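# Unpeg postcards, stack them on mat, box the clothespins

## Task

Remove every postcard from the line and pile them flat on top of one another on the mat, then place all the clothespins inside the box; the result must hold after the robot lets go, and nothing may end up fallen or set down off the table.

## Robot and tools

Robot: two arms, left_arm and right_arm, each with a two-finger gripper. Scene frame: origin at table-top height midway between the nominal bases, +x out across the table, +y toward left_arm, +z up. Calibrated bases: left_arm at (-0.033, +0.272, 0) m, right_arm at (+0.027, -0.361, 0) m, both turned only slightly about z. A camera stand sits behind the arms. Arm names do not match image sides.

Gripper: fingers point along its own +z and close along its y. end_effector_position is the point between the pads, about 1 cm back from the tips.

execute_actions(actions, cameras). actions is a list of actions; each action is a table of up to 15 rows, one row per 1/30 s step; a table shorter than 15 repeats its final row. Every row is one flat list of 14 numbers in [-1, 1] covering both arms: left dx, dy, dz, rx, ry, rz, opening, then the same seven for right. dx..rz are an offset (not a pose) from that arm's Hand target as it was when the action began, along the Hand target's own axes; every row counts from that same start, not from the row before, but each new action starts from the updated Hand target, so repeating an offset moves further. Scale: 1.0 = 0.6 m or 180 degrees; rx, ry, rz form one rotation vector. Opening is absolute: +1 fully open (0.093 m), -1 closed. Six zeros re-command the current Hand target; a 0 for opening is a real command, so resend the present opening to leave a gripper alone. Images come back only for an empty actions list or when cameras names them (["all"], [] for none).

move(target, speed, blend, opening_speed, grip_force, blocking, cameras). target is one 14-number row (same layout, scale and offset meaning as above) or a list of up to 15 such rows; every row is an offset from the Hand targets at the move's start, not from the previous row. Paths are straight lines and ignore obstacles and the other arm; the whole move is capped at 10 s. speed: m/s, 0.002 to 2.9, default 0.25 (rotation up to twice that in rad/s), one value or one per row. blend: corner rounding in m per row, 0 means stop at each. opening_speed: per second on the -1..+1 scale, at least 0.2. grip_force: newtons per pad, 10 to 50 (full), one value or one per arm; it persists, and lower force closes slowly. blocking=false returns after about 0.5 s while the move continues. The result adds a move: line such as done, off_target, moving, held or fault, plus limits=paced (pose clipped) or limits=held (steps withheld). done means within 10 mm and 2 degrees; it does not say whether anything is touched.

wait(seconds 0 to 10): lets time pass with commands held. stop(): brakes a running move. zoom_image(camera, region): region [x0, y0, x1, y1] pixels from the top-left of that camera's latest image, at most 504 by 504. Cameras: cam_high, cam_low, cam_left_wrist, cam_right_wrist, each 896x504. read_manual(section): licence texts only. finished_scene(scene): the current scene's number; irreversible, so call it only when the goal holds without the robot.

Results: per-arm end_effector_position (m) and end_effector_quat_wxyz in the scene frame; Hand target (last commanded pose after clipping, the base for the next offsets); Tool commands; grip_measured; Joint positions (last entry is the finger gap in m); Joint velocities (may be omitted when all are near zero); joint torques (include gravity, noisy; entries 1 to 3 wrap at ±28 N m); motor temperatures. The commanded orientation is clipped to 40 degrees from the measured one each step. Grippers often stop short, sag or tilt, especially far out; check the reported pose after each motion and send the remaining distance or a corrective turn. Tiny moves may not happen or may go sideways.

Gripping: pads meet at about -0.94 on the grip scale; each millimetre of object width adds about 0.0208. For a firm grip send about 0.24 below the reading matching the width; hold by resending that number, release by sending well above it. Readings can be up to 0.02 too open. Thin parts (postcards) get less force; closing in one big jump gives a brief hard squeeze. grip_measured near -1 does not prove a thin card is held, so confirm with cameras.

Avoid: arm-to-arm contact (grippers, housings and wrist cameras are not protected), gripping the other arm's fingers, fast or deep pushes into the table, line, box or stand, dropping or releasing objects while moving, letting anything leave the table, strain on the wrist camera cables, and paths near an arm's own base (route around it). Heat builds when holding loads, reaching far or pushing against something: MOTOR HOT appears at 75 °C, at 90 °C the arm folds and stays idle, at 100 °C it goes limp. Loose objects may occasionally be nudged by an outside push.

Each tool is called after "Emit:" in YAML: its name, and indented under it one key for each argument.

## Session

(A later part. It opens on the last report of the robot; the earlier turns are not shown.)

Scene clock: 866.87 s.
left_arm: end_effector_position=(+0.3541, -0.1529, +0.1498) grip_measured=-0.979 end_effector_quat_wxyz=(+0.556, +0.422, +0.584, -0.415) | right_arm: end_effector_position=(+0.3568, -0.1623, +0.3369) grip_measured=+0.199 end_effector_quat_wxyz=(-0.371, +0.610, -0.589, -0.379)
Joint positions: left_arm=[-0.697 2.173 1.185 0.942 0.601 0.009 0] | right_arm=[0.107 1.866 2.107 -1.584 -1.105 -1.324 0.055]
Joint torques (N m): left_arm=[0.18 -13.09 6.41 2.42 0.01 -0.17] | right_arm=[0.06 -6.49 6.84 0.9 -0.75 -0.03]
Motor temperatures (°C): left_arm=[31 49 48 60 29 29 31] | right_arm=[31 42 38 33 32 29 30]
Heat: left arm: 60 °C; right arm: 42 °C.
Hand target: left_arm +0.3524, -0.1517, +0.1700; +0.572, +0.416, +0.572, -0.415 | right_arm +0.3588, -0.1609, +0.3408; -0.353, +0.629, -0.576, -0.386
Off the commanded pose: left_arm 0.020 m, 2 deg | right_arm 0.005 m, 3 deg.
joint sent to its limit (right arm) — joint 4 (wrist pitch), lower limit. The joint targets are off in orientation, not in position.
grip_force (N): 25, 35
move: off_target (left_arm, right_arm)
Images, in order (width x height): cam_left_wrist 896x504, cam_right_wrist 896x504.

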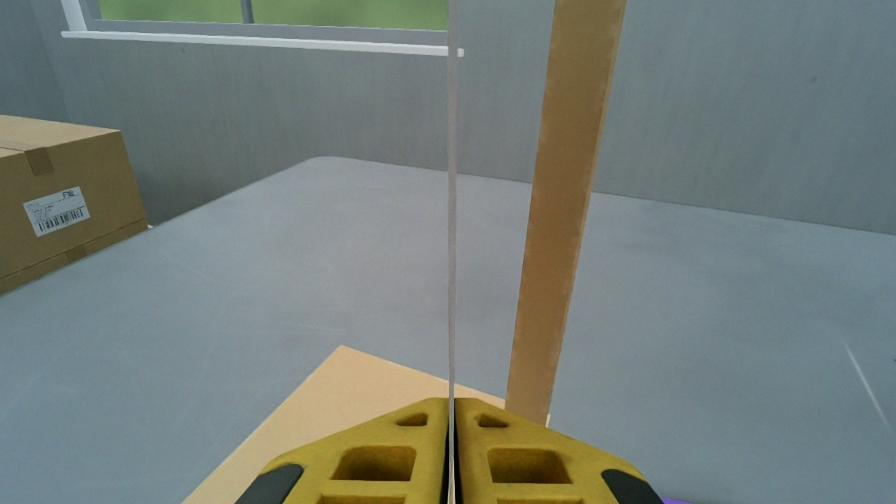

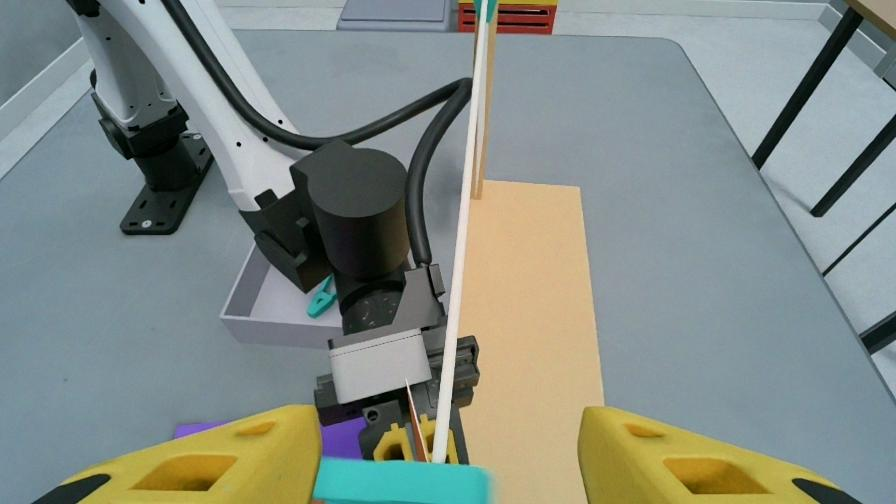

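Emit:
wait:
  seconds: 0.3
  cameras: ["cam_low","cam_left_wrist","cam_right_wrist","cam_high"]

Scene clock: 873.27 s.
left_arm: end_effector_position=(+0.3542, -0.1529, +0.1498) grip_measured=-0.979 end_effector_quat_wxyz=(+0.556, +0.422, +0.584, -0.415) | right_arm: end_effector_position=(+0.3568, -0.1623, +0.3369) grip_measured=+0.199 end_effector_quat_wxyz=(-0.371, +0.610, -0.589, -0.379)
Joint positions: left_arm=[-0.697 2.173 1.185 0.942 0.601 0.009 0] | right_arm=[0.107 1.866 2.107 -1.584 -1.105 -1.324 0.055]
Joint torques (N m): left_arm=[-0.12 -13.11 5.81 2.42 -0.01 -0.09] | right_arm=[0.06 -6.49 6.86 0.9 -0.75 -0.03]
Motor temperatures (°C): left_arm=[31 52 47 59 29 29 31] | right_arm=[31 42 38 33 32 29 30]
Heat: left arm: 59 °C; right arm: 42 °C.
Hand target: left_arm +0.3523, -0.1517, +0.1700; +0.572, +0.416, +0.572, -0.415 | right_arm +0.3588, -0.1609, +0.3408; -0.353, +0.629, -0.576, -0.386
Tool commands: left_gripper/opening=-1.0 right_gripper/opening=+0.2
Off the commanded pose: left_arm 0.020 m, 2 deg | right_arm 0.005 m, 3 deg.
grip_force (N): 25, 35
wait: 0.30 s; at rest from the start

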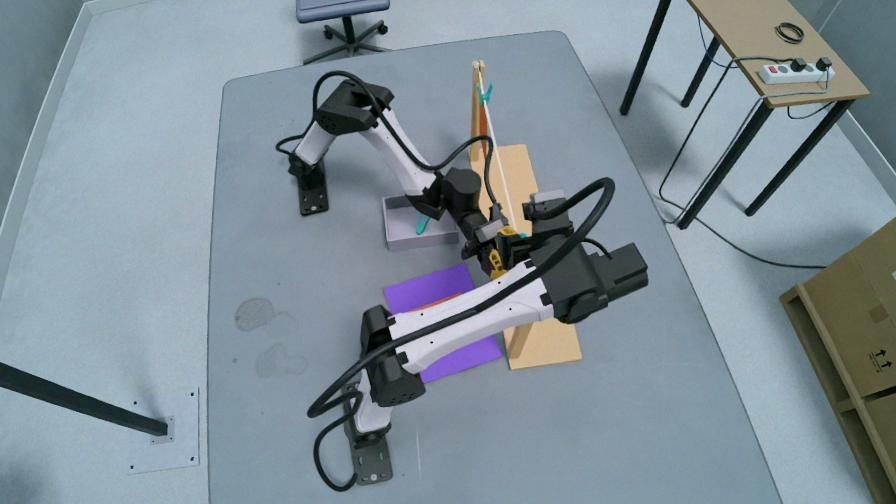

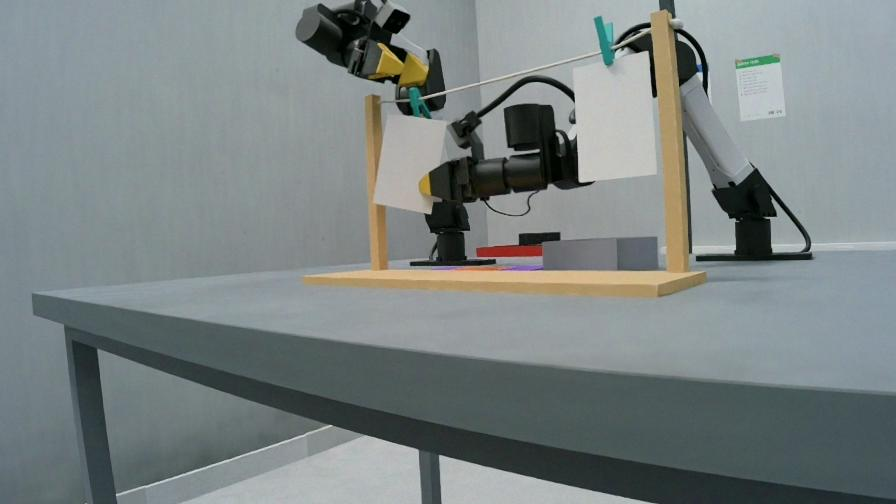

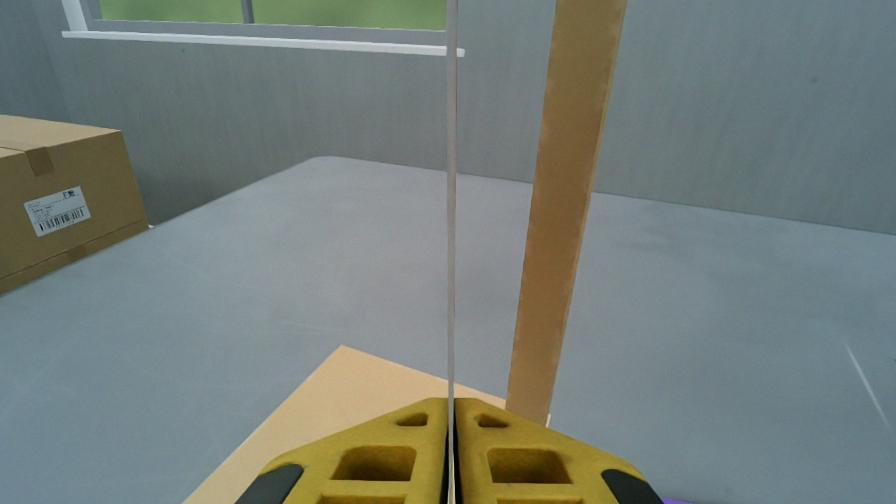

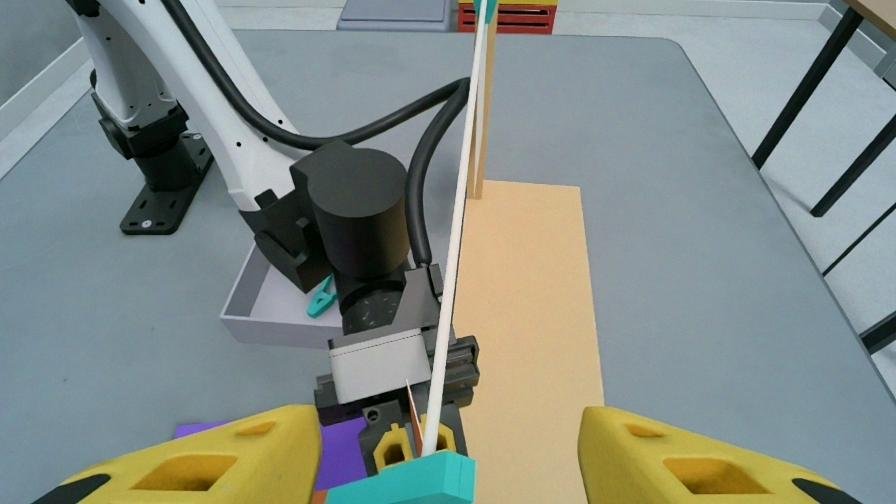

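Emit:
move:
  target:
    - [0.1,0,0,0,0,0,-1,0,0,0,0,0,0,0.2]
    - [0.1,-0.091,-0.205,0,0,0,-1,0,0,0,0,0,0,0.2]
  speed: [0.06,0.12]
  cameras: ["cam_low","cam_left_wrist","cam_right_wrist"]

Scene clock: 887.70 s.
left_arm: end_effector_position=(+0.2625, -0.0533, +0.0898) grip_measured=-0.979 end_effector_quat_wxyz=(+0.548, +0.417, +0.596, -0.413) | right_arm: end_effector_position=(+0.3568, -0.1623, +0.3369) grip_measured=+0.199 end_effector_quat_wxyz=(-0.371, +0.610, -0.589, -0.379)
Joint positions: left_arm=[-0.628 2.066 0.558 1.433 0.658 0.009 0] | right_arm=[0.107 1.866 2.107 -1.584 -1.105 -1.324 0.055]
Joint torques (N m): left_arm=[0.73 -9.52 3.77 2.73 0.18 -0.08] | right_arm=[0.06 -6.5 6.86 0.9 -0.75 -0.03]
Motor temperatures (°C): left_arm=[31 56 46 58 29 29 31] | right_arm=[31 42 39 33 32 29 30]
Heat: left arm: 58 °C; right arm: 42 °C.
Hand target: left_arm +0.2624, -0.0516, +0.1101; +0.572, +0.416, +0.573, -0.415 | right_arm +0.3588, -0.1609, +0.3408; -0.353, +0.629, -0.576, -0.386
Off the commanded pose: left_arm 0.020 m, 4 deg | right_arm 0.005 m, 3 deg.
joint sent to its limit (right arm) — joint 4 (wrist pitch), lower limit. The joint targets are off in orientation, not in position.
grip_force (N): 25, 35
move: off_target (left_arm, right_arm)
Images, in order (width x height): cam_low 896x504, cam_left_wrist 896x504, cam_right_wrist 896x504.

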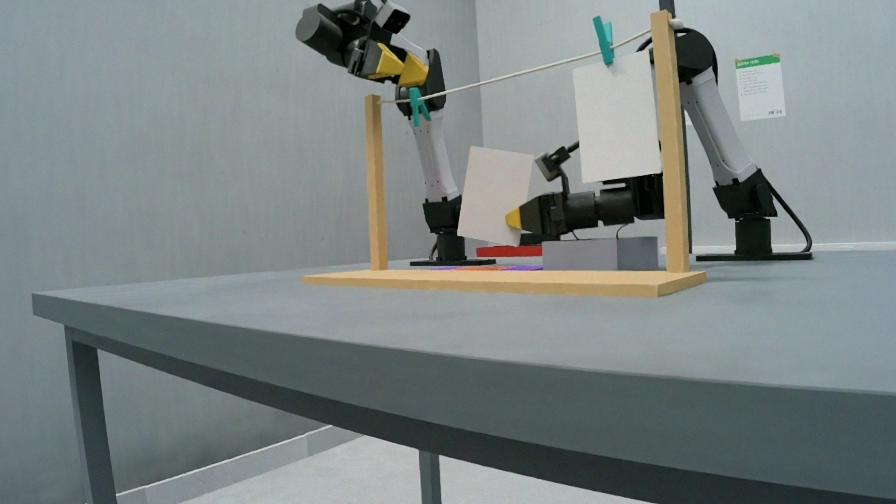

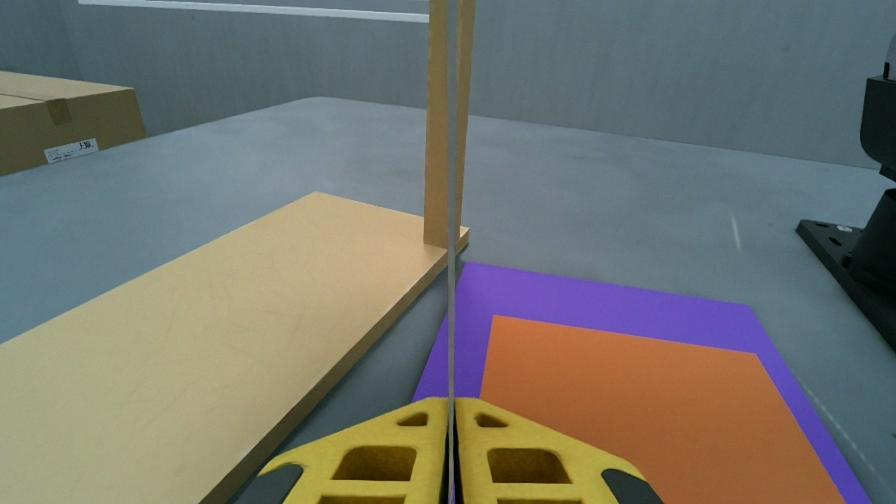

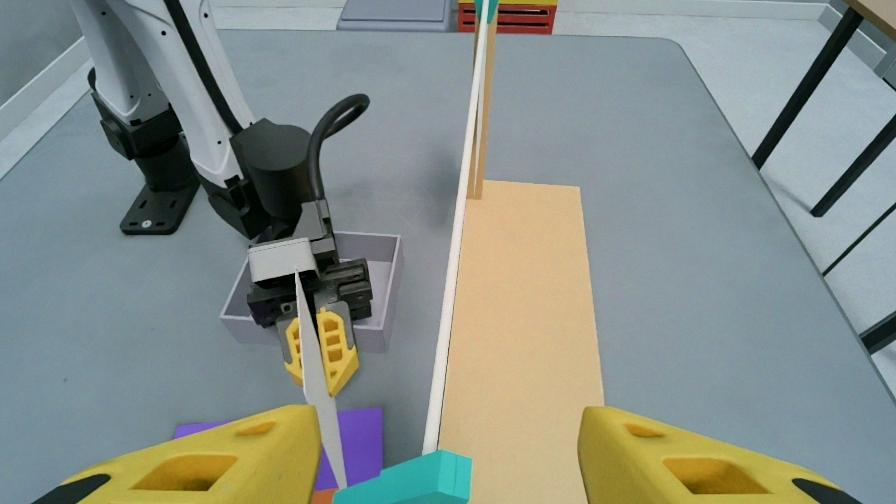

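Emit:
zoom_image:
  camera: "cam_low"
  region: [370, 60, 550, 260]

Emit:
zoom_image:
  camera: "cam_right_wrist"
  region: [260, 340, 560, 504]

Scaled by 2.520.

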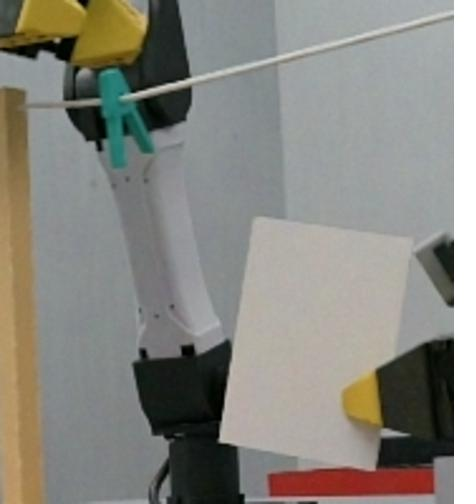

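Scaled by 1.680.

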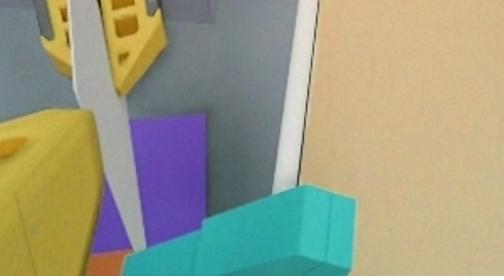

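Emit:
move:
  target: [0,0,0,0,0,0,-1,0,0,-0.12,0,0,0,0.2]
  speed: 0.15
  cameras: ["cam_right_wrist"]

Emit:
zoom_image:
  camera: "cam_right_wrist"
  region: [340, 240, 560, 420]

Scene clock: 927.03 s.
left_arm: end_effector_position=(+0.2624, -0.0534, +0.0898) grip_measured=-0.979 end_effector_quat_wxyz=(+0.548, +0.417, +0.596, -0.413) | right_arm: end_effector_position=(+0.3699, -0.2256, +0.3658) grip_measured=+0.199 end_effector_quat_wxyz=(+0.437, -0.563, +0.619, +0.329)
Joint positions: left_arm=[-0.628 2.066 0.558 1.433 0.659 0.009 0] | right_arm=[-0.085 1.792 2.107 -1.584 -1.137 -1.333 0.055]
Joint torques (N m): left_arm=[0.85 -9.52 3.7 2.75 0.26 -0.17] | right_arm=[-0.57 -7.88 4.1 1.03 -1.06 -0.19]
Motor temperatures (°C): left_arm=[31 55 44 63 29 29 31] | right_arm=[31 42 39 33 32 29 30]
Heat: left arm: 63 °C; right arm: 42 °C.
Hand target: left_arm +0.2623, -0.0516, +0.1101; +0.572, +0.416, +0.573, -0.415 | right_arm +0.3646, -0.2248, +0.3734; +0.353, -0.628, +0.576, +0.386
Off the commanded pose: left_arm 0.020 m, 4 deg | right_arm 0.009 m, 15 deg.
joint sent to its limit (right arm) — joint 4 (wrist pitch), lower limit. The joint targets are off in orientation, not in position.
grip_force (N): 25, 35
move: off_target (left_arm, right_arm)
Images, in order (width x height): cam_right_wrist 896x504.

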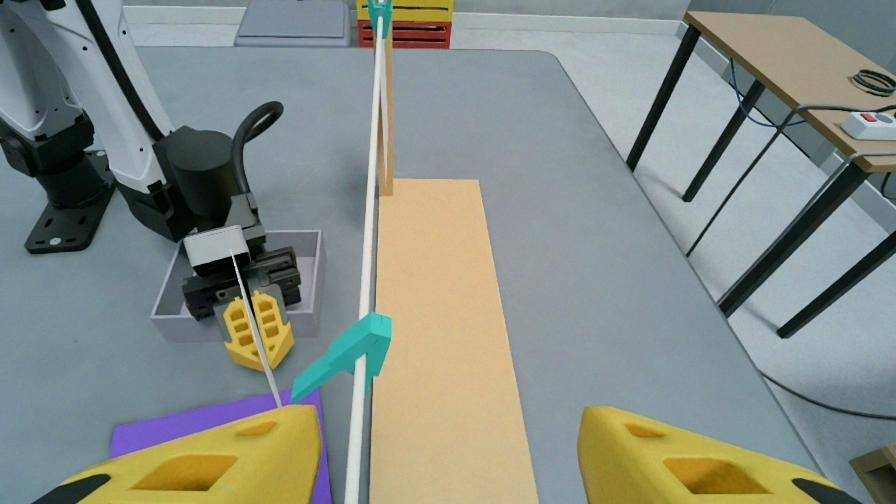

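Scaled by 2.291.

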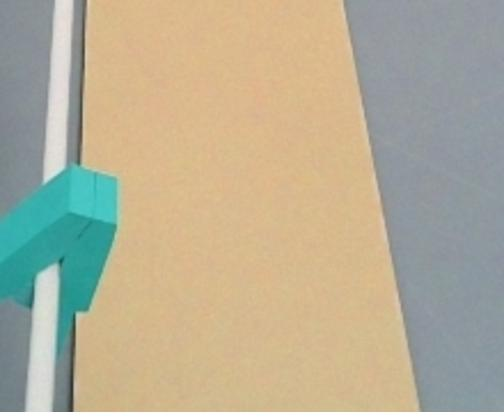

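Emit:
move:
  target: [-0.15,-0.111,-0.036,-0.0425,0.2617,-0.4739,-1,0,0,0,0,0,0,0.2]
  speed: 0.2
  cameras: ["cam_high","cam_left_wrist"]

Scene clock: 964.53 s.
left_arm: end_effector_position=(+0.1884, -0.0496, +0.1929) grip_measured=-0.979 end_effector_quat_wxyz=(-0.077, +0.020, +0.885, -0.459) | right_arm: end_effector_position=(+0.3699, -0.2255, +0.3659) grip_measured=+0.199 end_effector_quat_wxyz=(+0.437, -0.563, +0.619, +0.329)
Joint positions: left_arm=[-0.674 1.566 1.219 -0.656 0.834 -0.854 0] | right_arm=[-0.085 1.792 2.107 -1.584 -1.138 -1.333 0.055]
Joint torques (N m): left_arm=[0.64 -5.46 10.61 1.48 0.64 -0.18] | right_arm=[-0.58 -7.88 4.11 1.03 -1.06 -0.19]
Motor temperatures (°C): left_arm=[31 53 44 63 29 29 31] | right_arm=[31 45 37 33 32 29 30]
Heat: left arm: 63 °C; right arm: 45 °C.
Hand target: left_arm +0.1924, -0.0517, +0.2002; -0.080, +0.014, +0.882, -0.465 | right_arm +0.3646, -0.2248, +0.3734; +0.353, -0.629, +0.576, +0.386
Off the commanded pose: left_arm 0.009 m, 1 deg | right_arm 0.009 m, 15 deg.
joint sent to its limit (right arm) — joint 4 (wrist pitch), lower limit. The joint targets are off in orientation, not in position.
grip_force (N): 25, 35
move: off_target (right_arm)
Images, in order (width x height): cam_high 896x504, cam_left_wrist 896x504.

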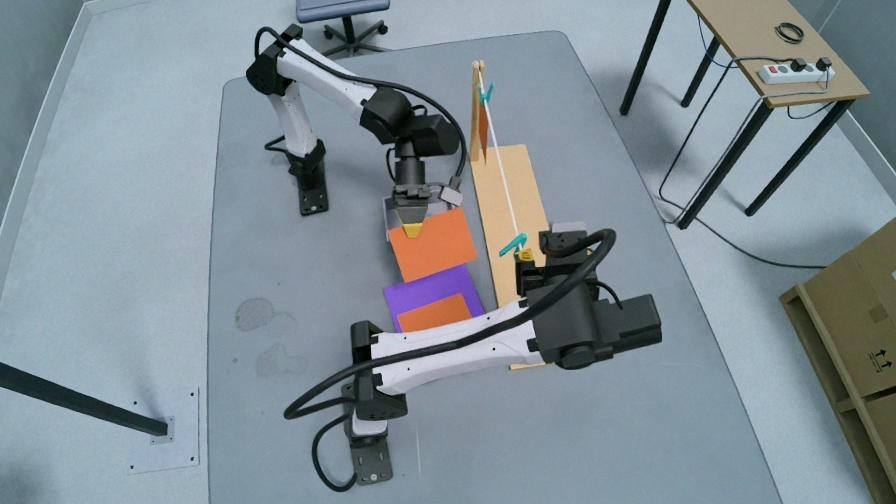

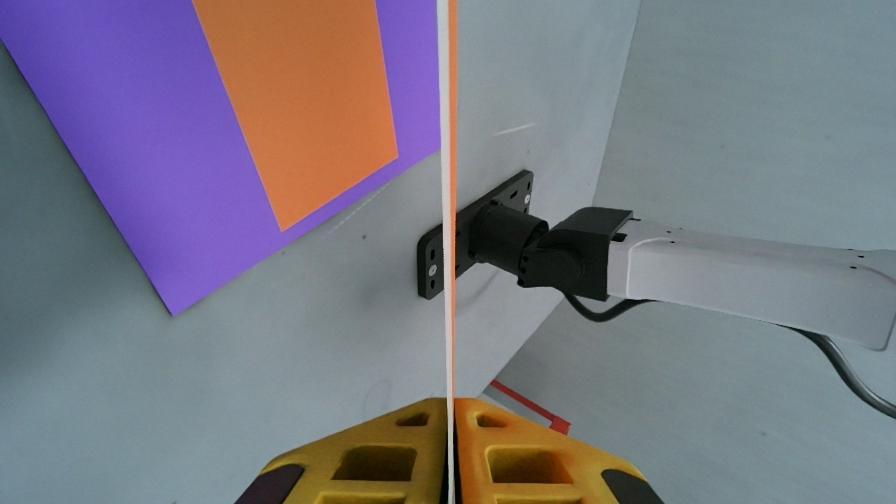

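Emit:
move:
  target:
    - [0.0007,0.016,0.2155,0.0021,-0.0137,-0.0093,-1,0,0,0,0,0,0,0.2]
    - [-0.01,0.0843,0.2618,0.0021,-0.0137,-0.0093,-1,0,0,0,0,0,0,0.2]
  speed: [0.15,0.06]
  blend: [0.02,0]
  cameras: ["cam_high","cam_low"]

Emit:
zoom_image:
  camera: "cam_low"
  region: [400, 200, 560, 280]

Emit:
zoom_image:
  camera: "cam_high"
  region: [370, 240, 520, 380]

Scene clock: 981.37 s.
left_arm: end_effector_position=(+0.1715, -0.1522, +0.0756) grip_measured=-0.979 end_effector_quat_wxyz=(-0.067, -0.001, +0.880, -0.470) | right_arm: end_effector_position=(+0.3699, -0.2255, +0.3659) grip_measured=+0.199 end_effector_quat_wxyz=(+0.437, -0.563, +0.619, +0.329)
Joint positions: left_arm=[-0.935 1.89 1.038 0.09 0.648 -1.191 0] | right_arm=[-0.085 1.792 2.107 -1.584 -1.138 -1.333 0.055]
Joint torques (N m): left_arm=[0.1 -7.49 6.68 2.08 0.27 -0.15] | right_arm=[-0.58 -7.88 4.11 1.03 -1.05 -0.19]
Motor temperatures (°C): left_arm=[31 49 45 58 29 29 31] | right_arm=[31 46 36 33 32 29 30]
Heat: left arm: 58 °C; right arm: 46 °C.
Hand target: left_arm +0.1714, -0.1520, +0.0706; -0.068, -0.009, +0.882, -0.466 | right_arm +0.3646, -0.2248, +0.3734; +0.353, -0.629, +0.576, +0.386
Off the commanded pose: left_arm 0.005 m, 1 deg | right_arm 0.009 m, 15 deg.
joint sent to its limit (right arm) — joint 4 (wrist pitch), lower limit. The joint targets are off in orientation, not in position.
grip_force (N): 25, 35
move: off_target (right_arm)
Images, in order (width x height): cam_high 896x504, cam_low 896x504.

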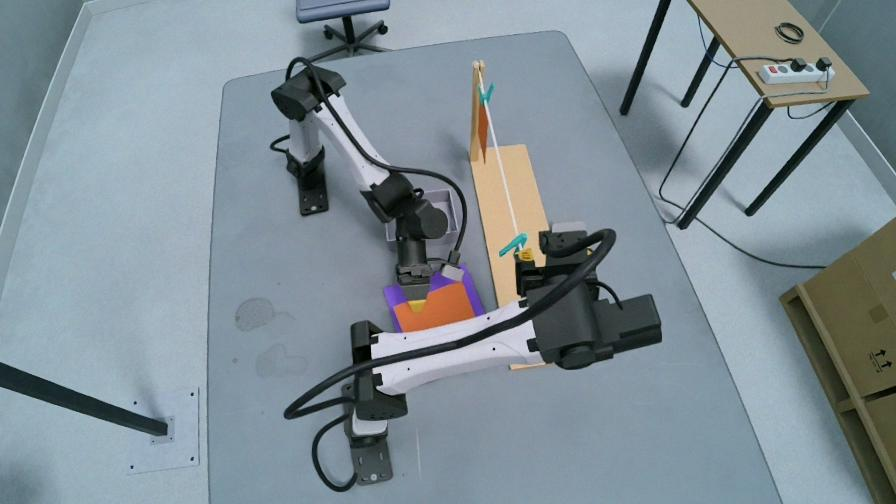

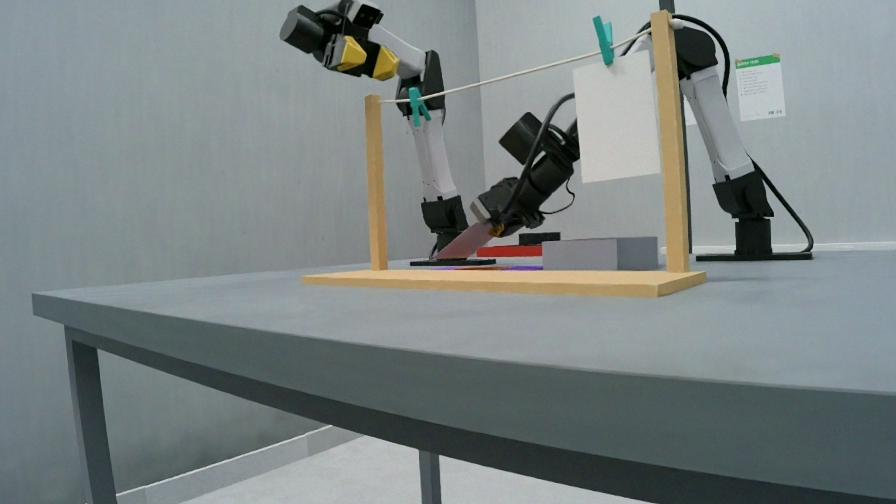

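Scaled by 3.150.

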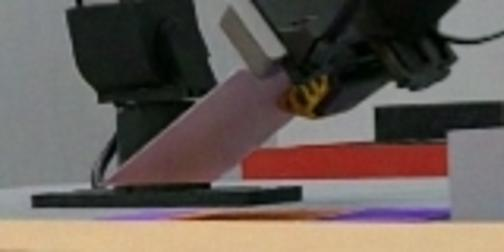

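Scaled by 3.360.

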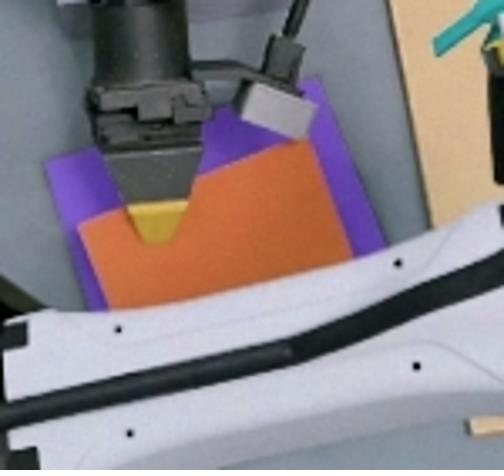

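Emit:
move:
  target: [-0.0044,0.028,0.019,-0.0021,0.0137,0.0093,-1,0,0,0,0,0,0,0.2]
  speed: 0.04
  cameras: ["cam_high","cam_low"]

Emit:
zoom_image:
  camera: "cam_low"
  region: [400, 200, 560, 280]

Emit:
zoom_image:
  camera: "cam_high"
  region: [370, 240, 520, 380]

Scene clock: 998.33 s.
left_arm: end_effector_position=(+0.1700, -0.1535, +0.0558) grip_measured=-0.979 end_effector_quat_wxyz=(-0.081, +0.010, +0.881, -0.467) | right_arm: end_effector_position=(+0.3699, -0.2255, +0.3659) grip_measured=+0.199 end_effector_quat_wxyz=(+0.437, -0.563, +0.619, +0.329)
Joint positions: left_arm=[-0.93 1.952 1.038 0.125 0.682 -1.166 0] | right_arm=[-0.085 1.792 2.107 -1.584 -1.138 -1.333 0.055]
Joint torques (N m): left_arm=[0.75 -7.6 6.84 1.93 0.47 0.24] | right_arm=[-0.57 -7.88 4.1 1.03 -1.05 -0.18]
Motor temperatures (°C): left_arm=[31 48 46 56 29 29 31] | right_arm=[31 46 36 33 32 29 30]
Heat: left arm: 56 °C; right arm: 46 °C.
Hand target: left_arm +0.1714, -0.1520, +0.0501; -0.080, +0.014, +0.882, -0.465 | right_arm +0.3646, -0.2248, +0.3734; +0.353, -0.629, +0.576, +0.386
Off the commanded pose: left_arm 0.006 m, 1 deg | right_arm 0.009 m, 15 deg.
joint sent to its limit (right arm) — joint 4 (wrist pitch), lower limit. The joint targets are off in orientation, not in position.
grip_force (N): 25, 35
move: off_target (right_arm)
Images, in order (width x height): cam_high 896x504, cam_low 896x504.

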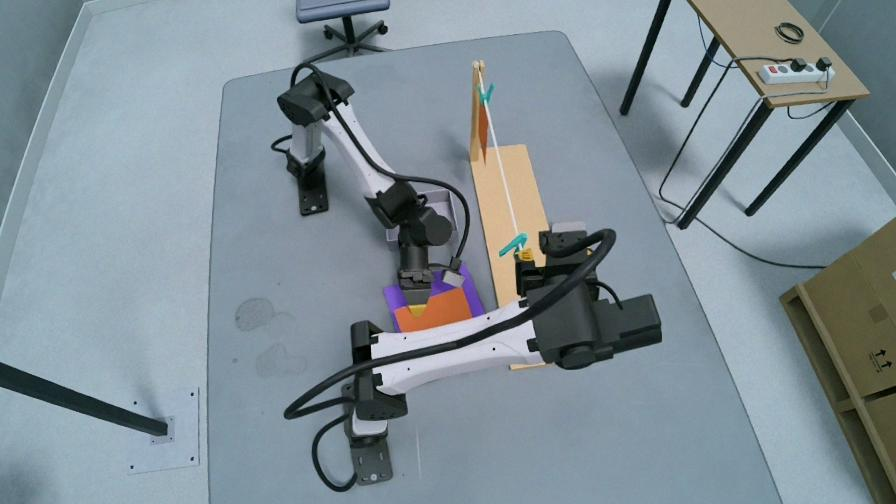

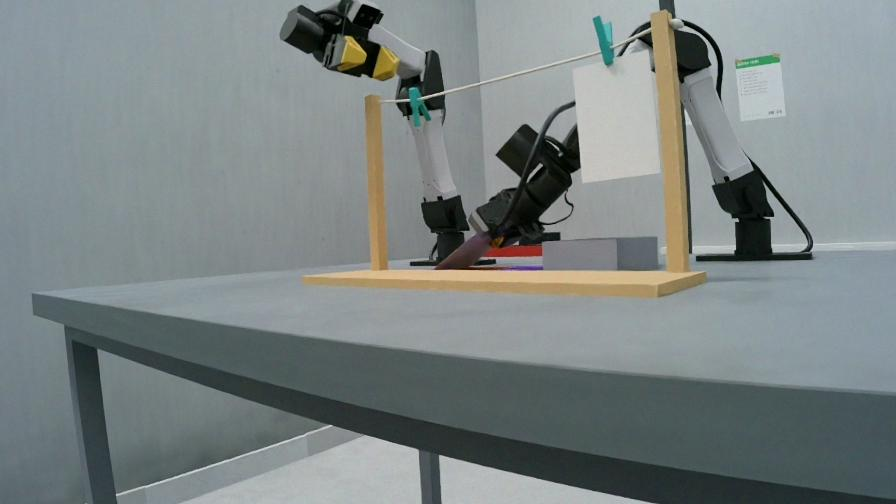

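Scaled by 3.150.

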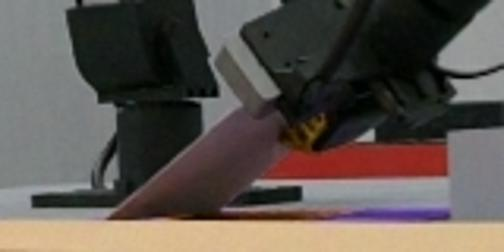

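Scaled by 3.360.

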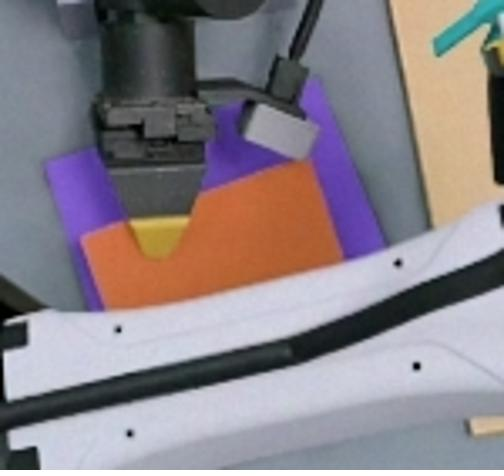

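Emit:
move:
  target: [0.0012,-0.0078,-0.0053,0,0,0,-0.6,0,0,0,0,0,0,0.2]
  speed: 0.03
  opening_speed: 0.3

Emit:
move:
  target:
    - [-0.003,0.0178,0.012,0,0,0,-0.6,0,0,0,0,0,0,0.2]
    - [0.0125,0.077,-0.0715,0,0,0,-0.6,0,0,0,0,0,0,0.2]
    - [0.038,-0.065,-0.224,0,0,0,-0.6,0,0,0,0,0,0,0.2]
  speed: [0.04,0.06,0.2]
  blend: [0,0.01,0]
  cameras: ["cam_high","cam_low","cam_left_wrist"]

Emit:
zoom_image:
  camera: "cam_high"
  region: [370, 240, 520, 380]

Scene clock: 1017.40 s.
left_arm: end_effector_position=(+0.1691, -0.1524, +0.0544) grip_measured=-0.602 end_effector_quat_wxyz=(-0.084, +0.009, +0.882, -0.463) | right_arm: end_effector_position=(+0.3699, -0.2255, +0.3659) grip_measured=+0.199 end_effector_quat_wxyz=(+0.437, -0.563, +0.619, +0.329)
Joint positions: left_arm=[-0.93 1.952 1.038 0.115 0.682 -1.165 0.016] | right_arm=[-0.085 1.792 2.107 -1.584 -1.138 -1.333 0.055]
Joint torques (N m): left_arm=[0.72 -8.38 7.77 1.81 0.45 0.18] | right_arm=[-0.57 -7.88 4.1 1.03 -1.05 -0.19]
Motor temperatures (°C): left_arm=[31 48 46 57 29 29 31] | right_arm=[31 46 36 33 32 29 30]
Heat: left arm: 57 °C; right arm: 46 °C.
Hand target: left_arm +0.1714, -0.1520, +0.0558; -0.080, +0.014, +0.882, -0.464 | right_arm +0.3646, -0.2248, +0.3734; +0.353, -0.629, +0.576, +0.386
Off the commanded pose: left_arm 0.003 m, 1 deg | right_arm 0.009 m, 15 deg.
joint sent to its limit (right arm) — joint 4 (wrist pitch), lower limit. The joint targets are off in orientation, not in position.
grip_force (N): 25, 35
move: off_target (right_arm)

Scene clock: 1020.70 s.
left_arm: end_effector_position=(+0.1687, -0.0598, +0.1537) grip_measured=-0.602 end_effector_quat_wxyz=(-0.088, +0.003, +0.886, -0.455) | right_arm: end_effector_position=(+0.3699, -0.2255, +0.3659) grip_measured=+0.199 end_effector_quat_wxyz=(+0.437, -0.563, +0.619, +0.329)
Joint positions: left_arm=[-0.741 1.554 1.044 -0.446 0.796 -0.969 0.016] | right_arm=[-0.085 1.792 2.107 -1.584 -1.138 -1.333 0.055]
Joint torques (N m): left_arm=[0.7 -6.28 10.15 1.51 0.55 0.26] | right_arm=[-0.57 -7.88 4.1 1.03 -1.05 -0.18]
Motor temperatures (°C): left_arm=[31 48 46 56 29 29 31] | right_arm=[31 46 36 33 32 29 30]
Heat: left arm: 56 °C; right arm: 46 °C.
Hand target: left_arm +0.1717, -0.0620, +0.1654; -0.080, +0.014, +0.882, -0.464 | right_arm +0.3646, -0.2248, +0.3734; +0.353, -0.629, +0.576, +0.386
Off the commanded pose: left_arm 0.012 m, 2 deg | right_arm 0.009 m, 15 deg.
joint sent to its limit (right arm) — joint 4 (wrist pitch), lower limit. The joint targets are off in orientation, not in position.
grip_force (N): 25, 35
move: off_target (left_arm, right_arm)
Images, in order (width x height): cam_high 896x504, cam_low 896x504, cam_left_wrist 896x504.

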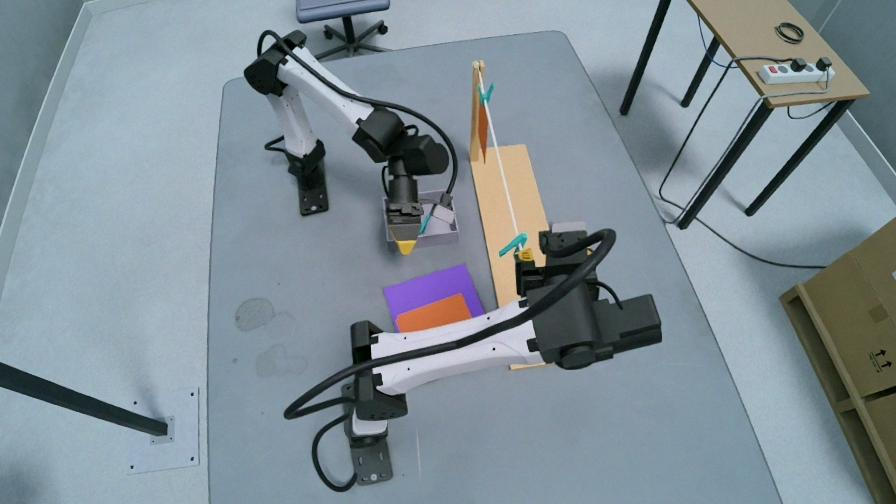

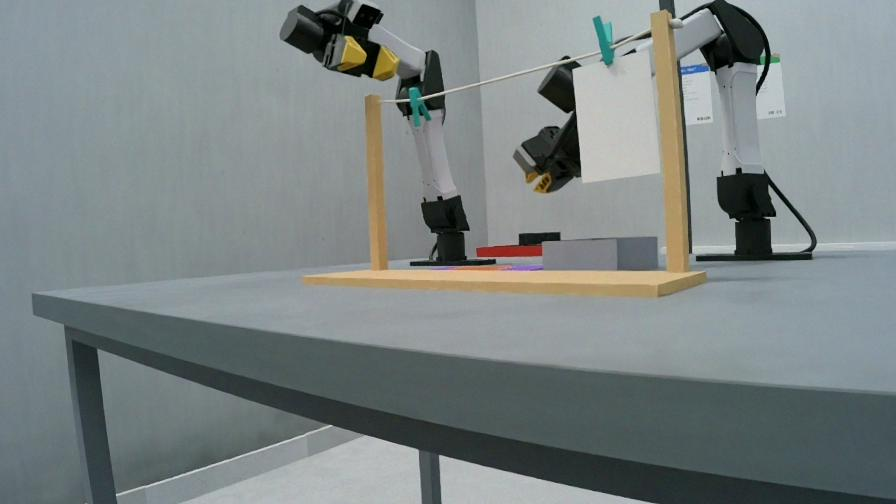

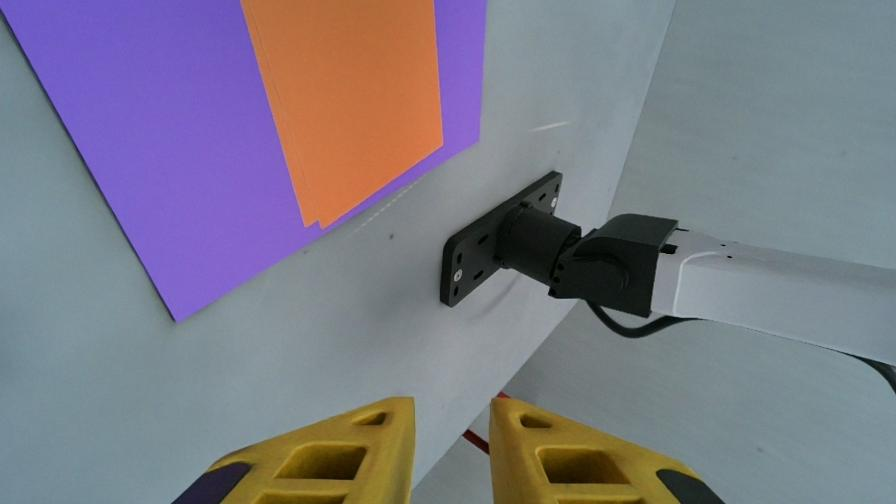

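Scaled by 3.360.

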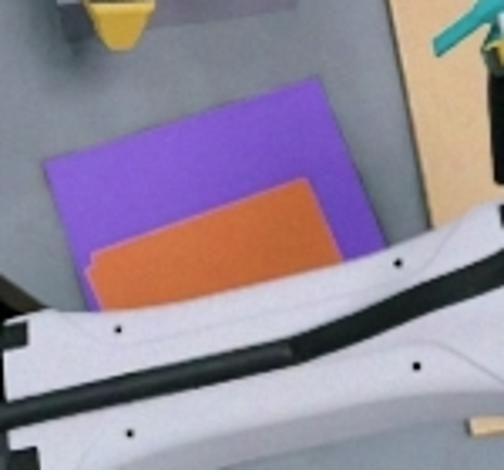

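Emit:
move:
  target: [-0.0999,-0.1885,0.016,0.3487,-0.5367,0.0618,0.0,0,0,0,0,0,0,0.2]
  speed: 0.15
  cameras: ["cam_high","cam_low","cam_left_wrist","cam_right_wrist"]

Scene clock: 1060.87 s.
left_arm: end_effector_position=(+0.2377, -0.1435, +0.2279) grip_measured=-0.002 end_effector_quat_wxyz=(+0.517, -0.339, +0.523, -0.587) | right_arm: end_effector_position=(+0.3699, -0.2255, +0.3659) grip_measured=+0.199 end_effector_quat_wxyz=(+0.437, -0.563, +0.619, +0.329)
Joint positions: left_arm=[-1.307 2.072 1.017 1.456 -0.963 -1.089 0.045] | right_arm=[-0.085 1.792 2.107 -1.584 -1.138 -1.333 0.055]
Joint torques (N m): left_arm=[-0.28 -7.86 8.4 2.71 0.28 0.38] | right_arm=[-0.58 -7.88 4.11 1.03 -1.05 -0.19]
Heat: left arm: 54 °C; right arm: 47 °C.
Hand target: left_arm +0.2350, -0.1401, +0.2452; +0.612, -0.286, +0.311, -0.668 | right_arm +0.3646, -0.2248, +0.3734; +0.353, -0.629, +0.576, +0.386
Off the commanded pose: left_arm 0.018 m, 29 deg | right_arm 0.009 m, 15 deg.
joint sent to its limit (left arm) — joint 4 (wrist pitch), upper limit. The joint targets are off in orientation, not in position.
joint sent to its limit (right arm) — joint 4 (wrist pitch), lower limit. The joint targets are off in orientation, not in position.
grip_force (N): 25, 35
move: off_target (left_arm, right_arm)

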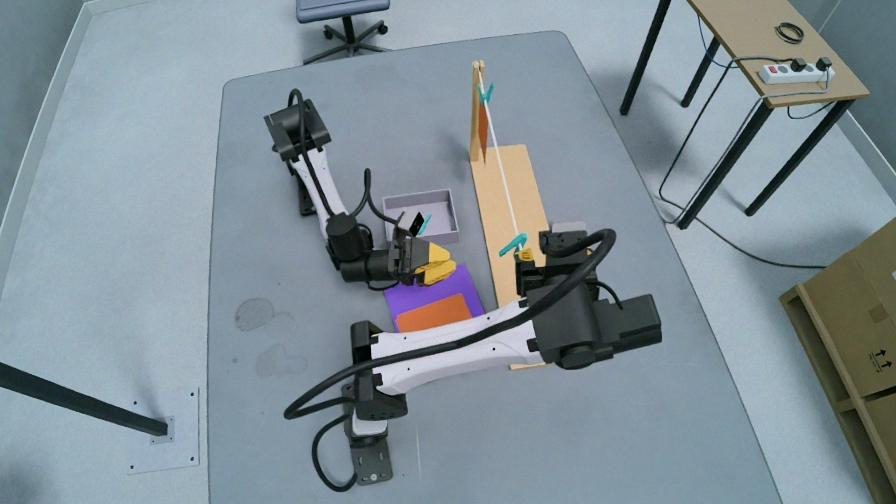

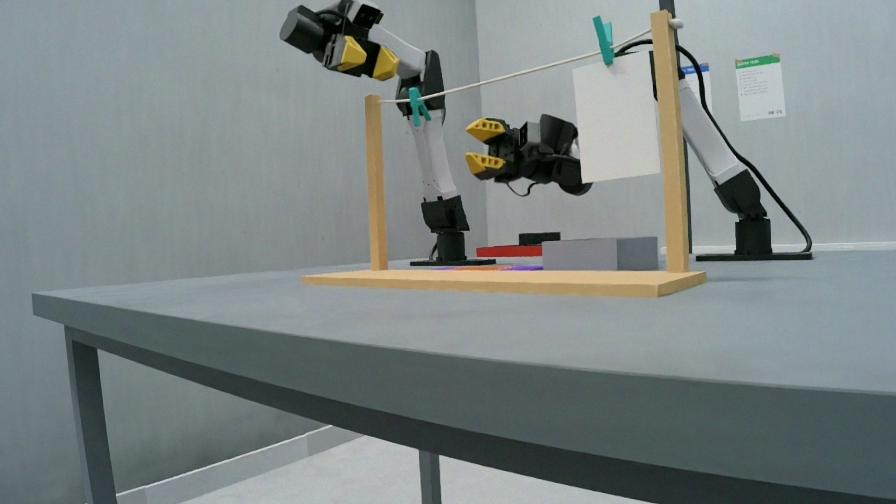

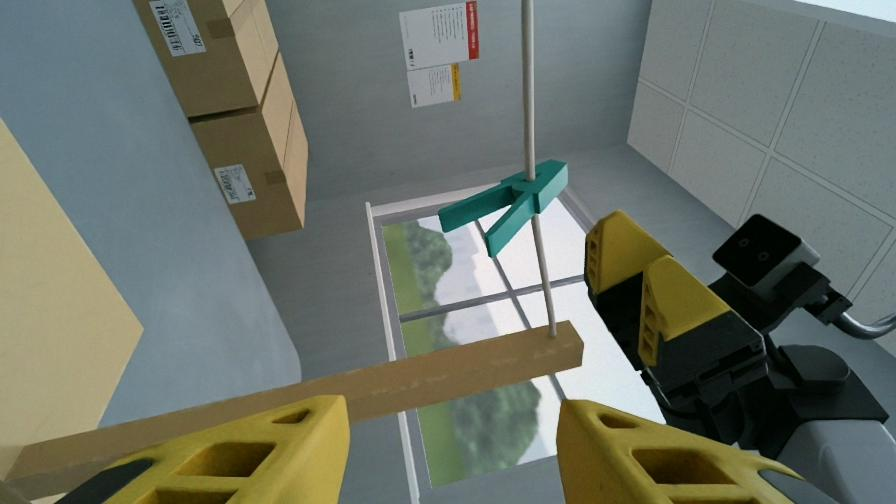

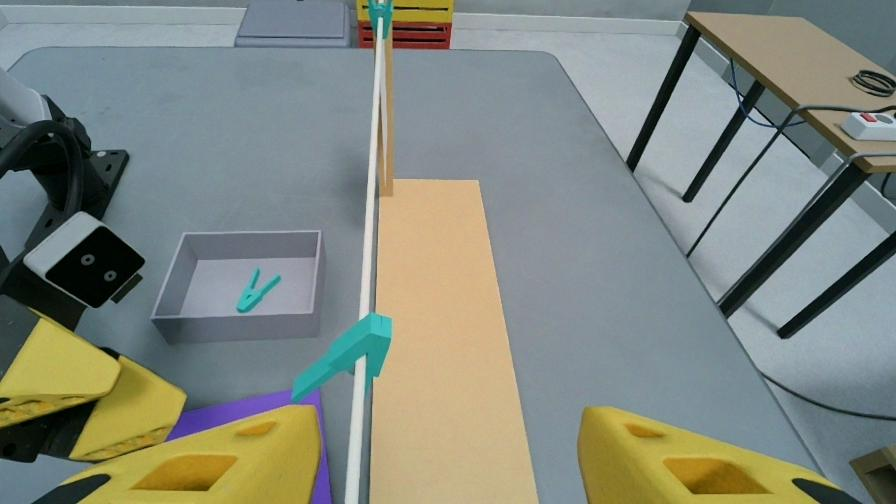

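Emit:
zoom_image:
  camera: "cam_left_wrist"
  region: [420, 130, 600, 280]

Emit:
zoom_image:
  camera: "cam_right_wrist"
  region: [270, 290, 420, 415]

Emit:
zoom_image:
  camera: "cam_low"
  region: [390, 70, 460, 140]

Emit:
zoom_image:
  camera: "cam_high"
  region: [480, 220, 550, 280]

Scaled by 2.800.

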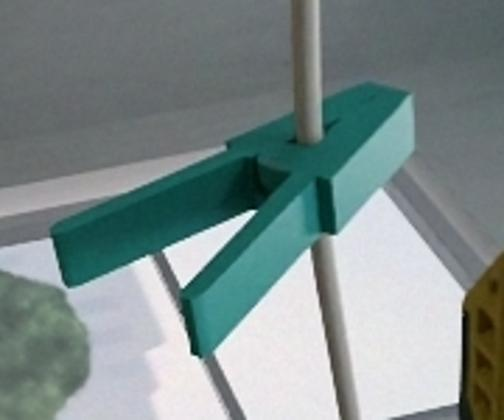

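Scaled by 3.360.

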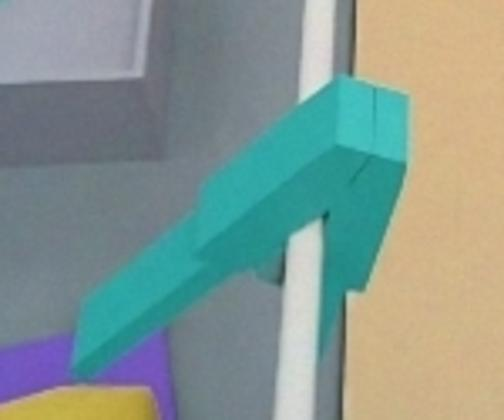

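Scaled by 7.200.

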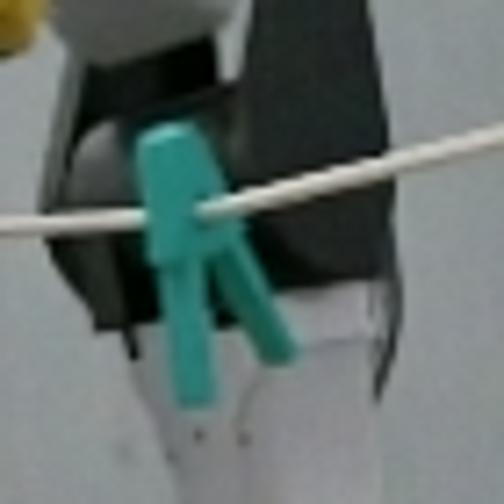

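Scaled by 7.200.

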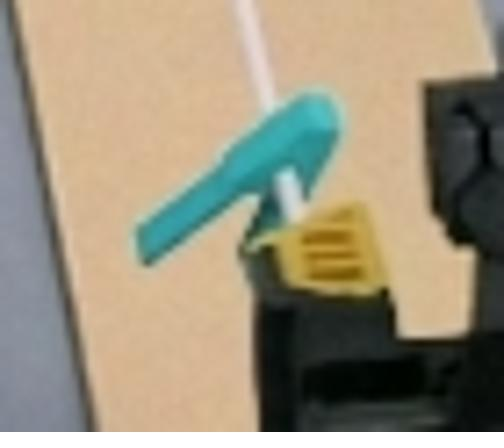

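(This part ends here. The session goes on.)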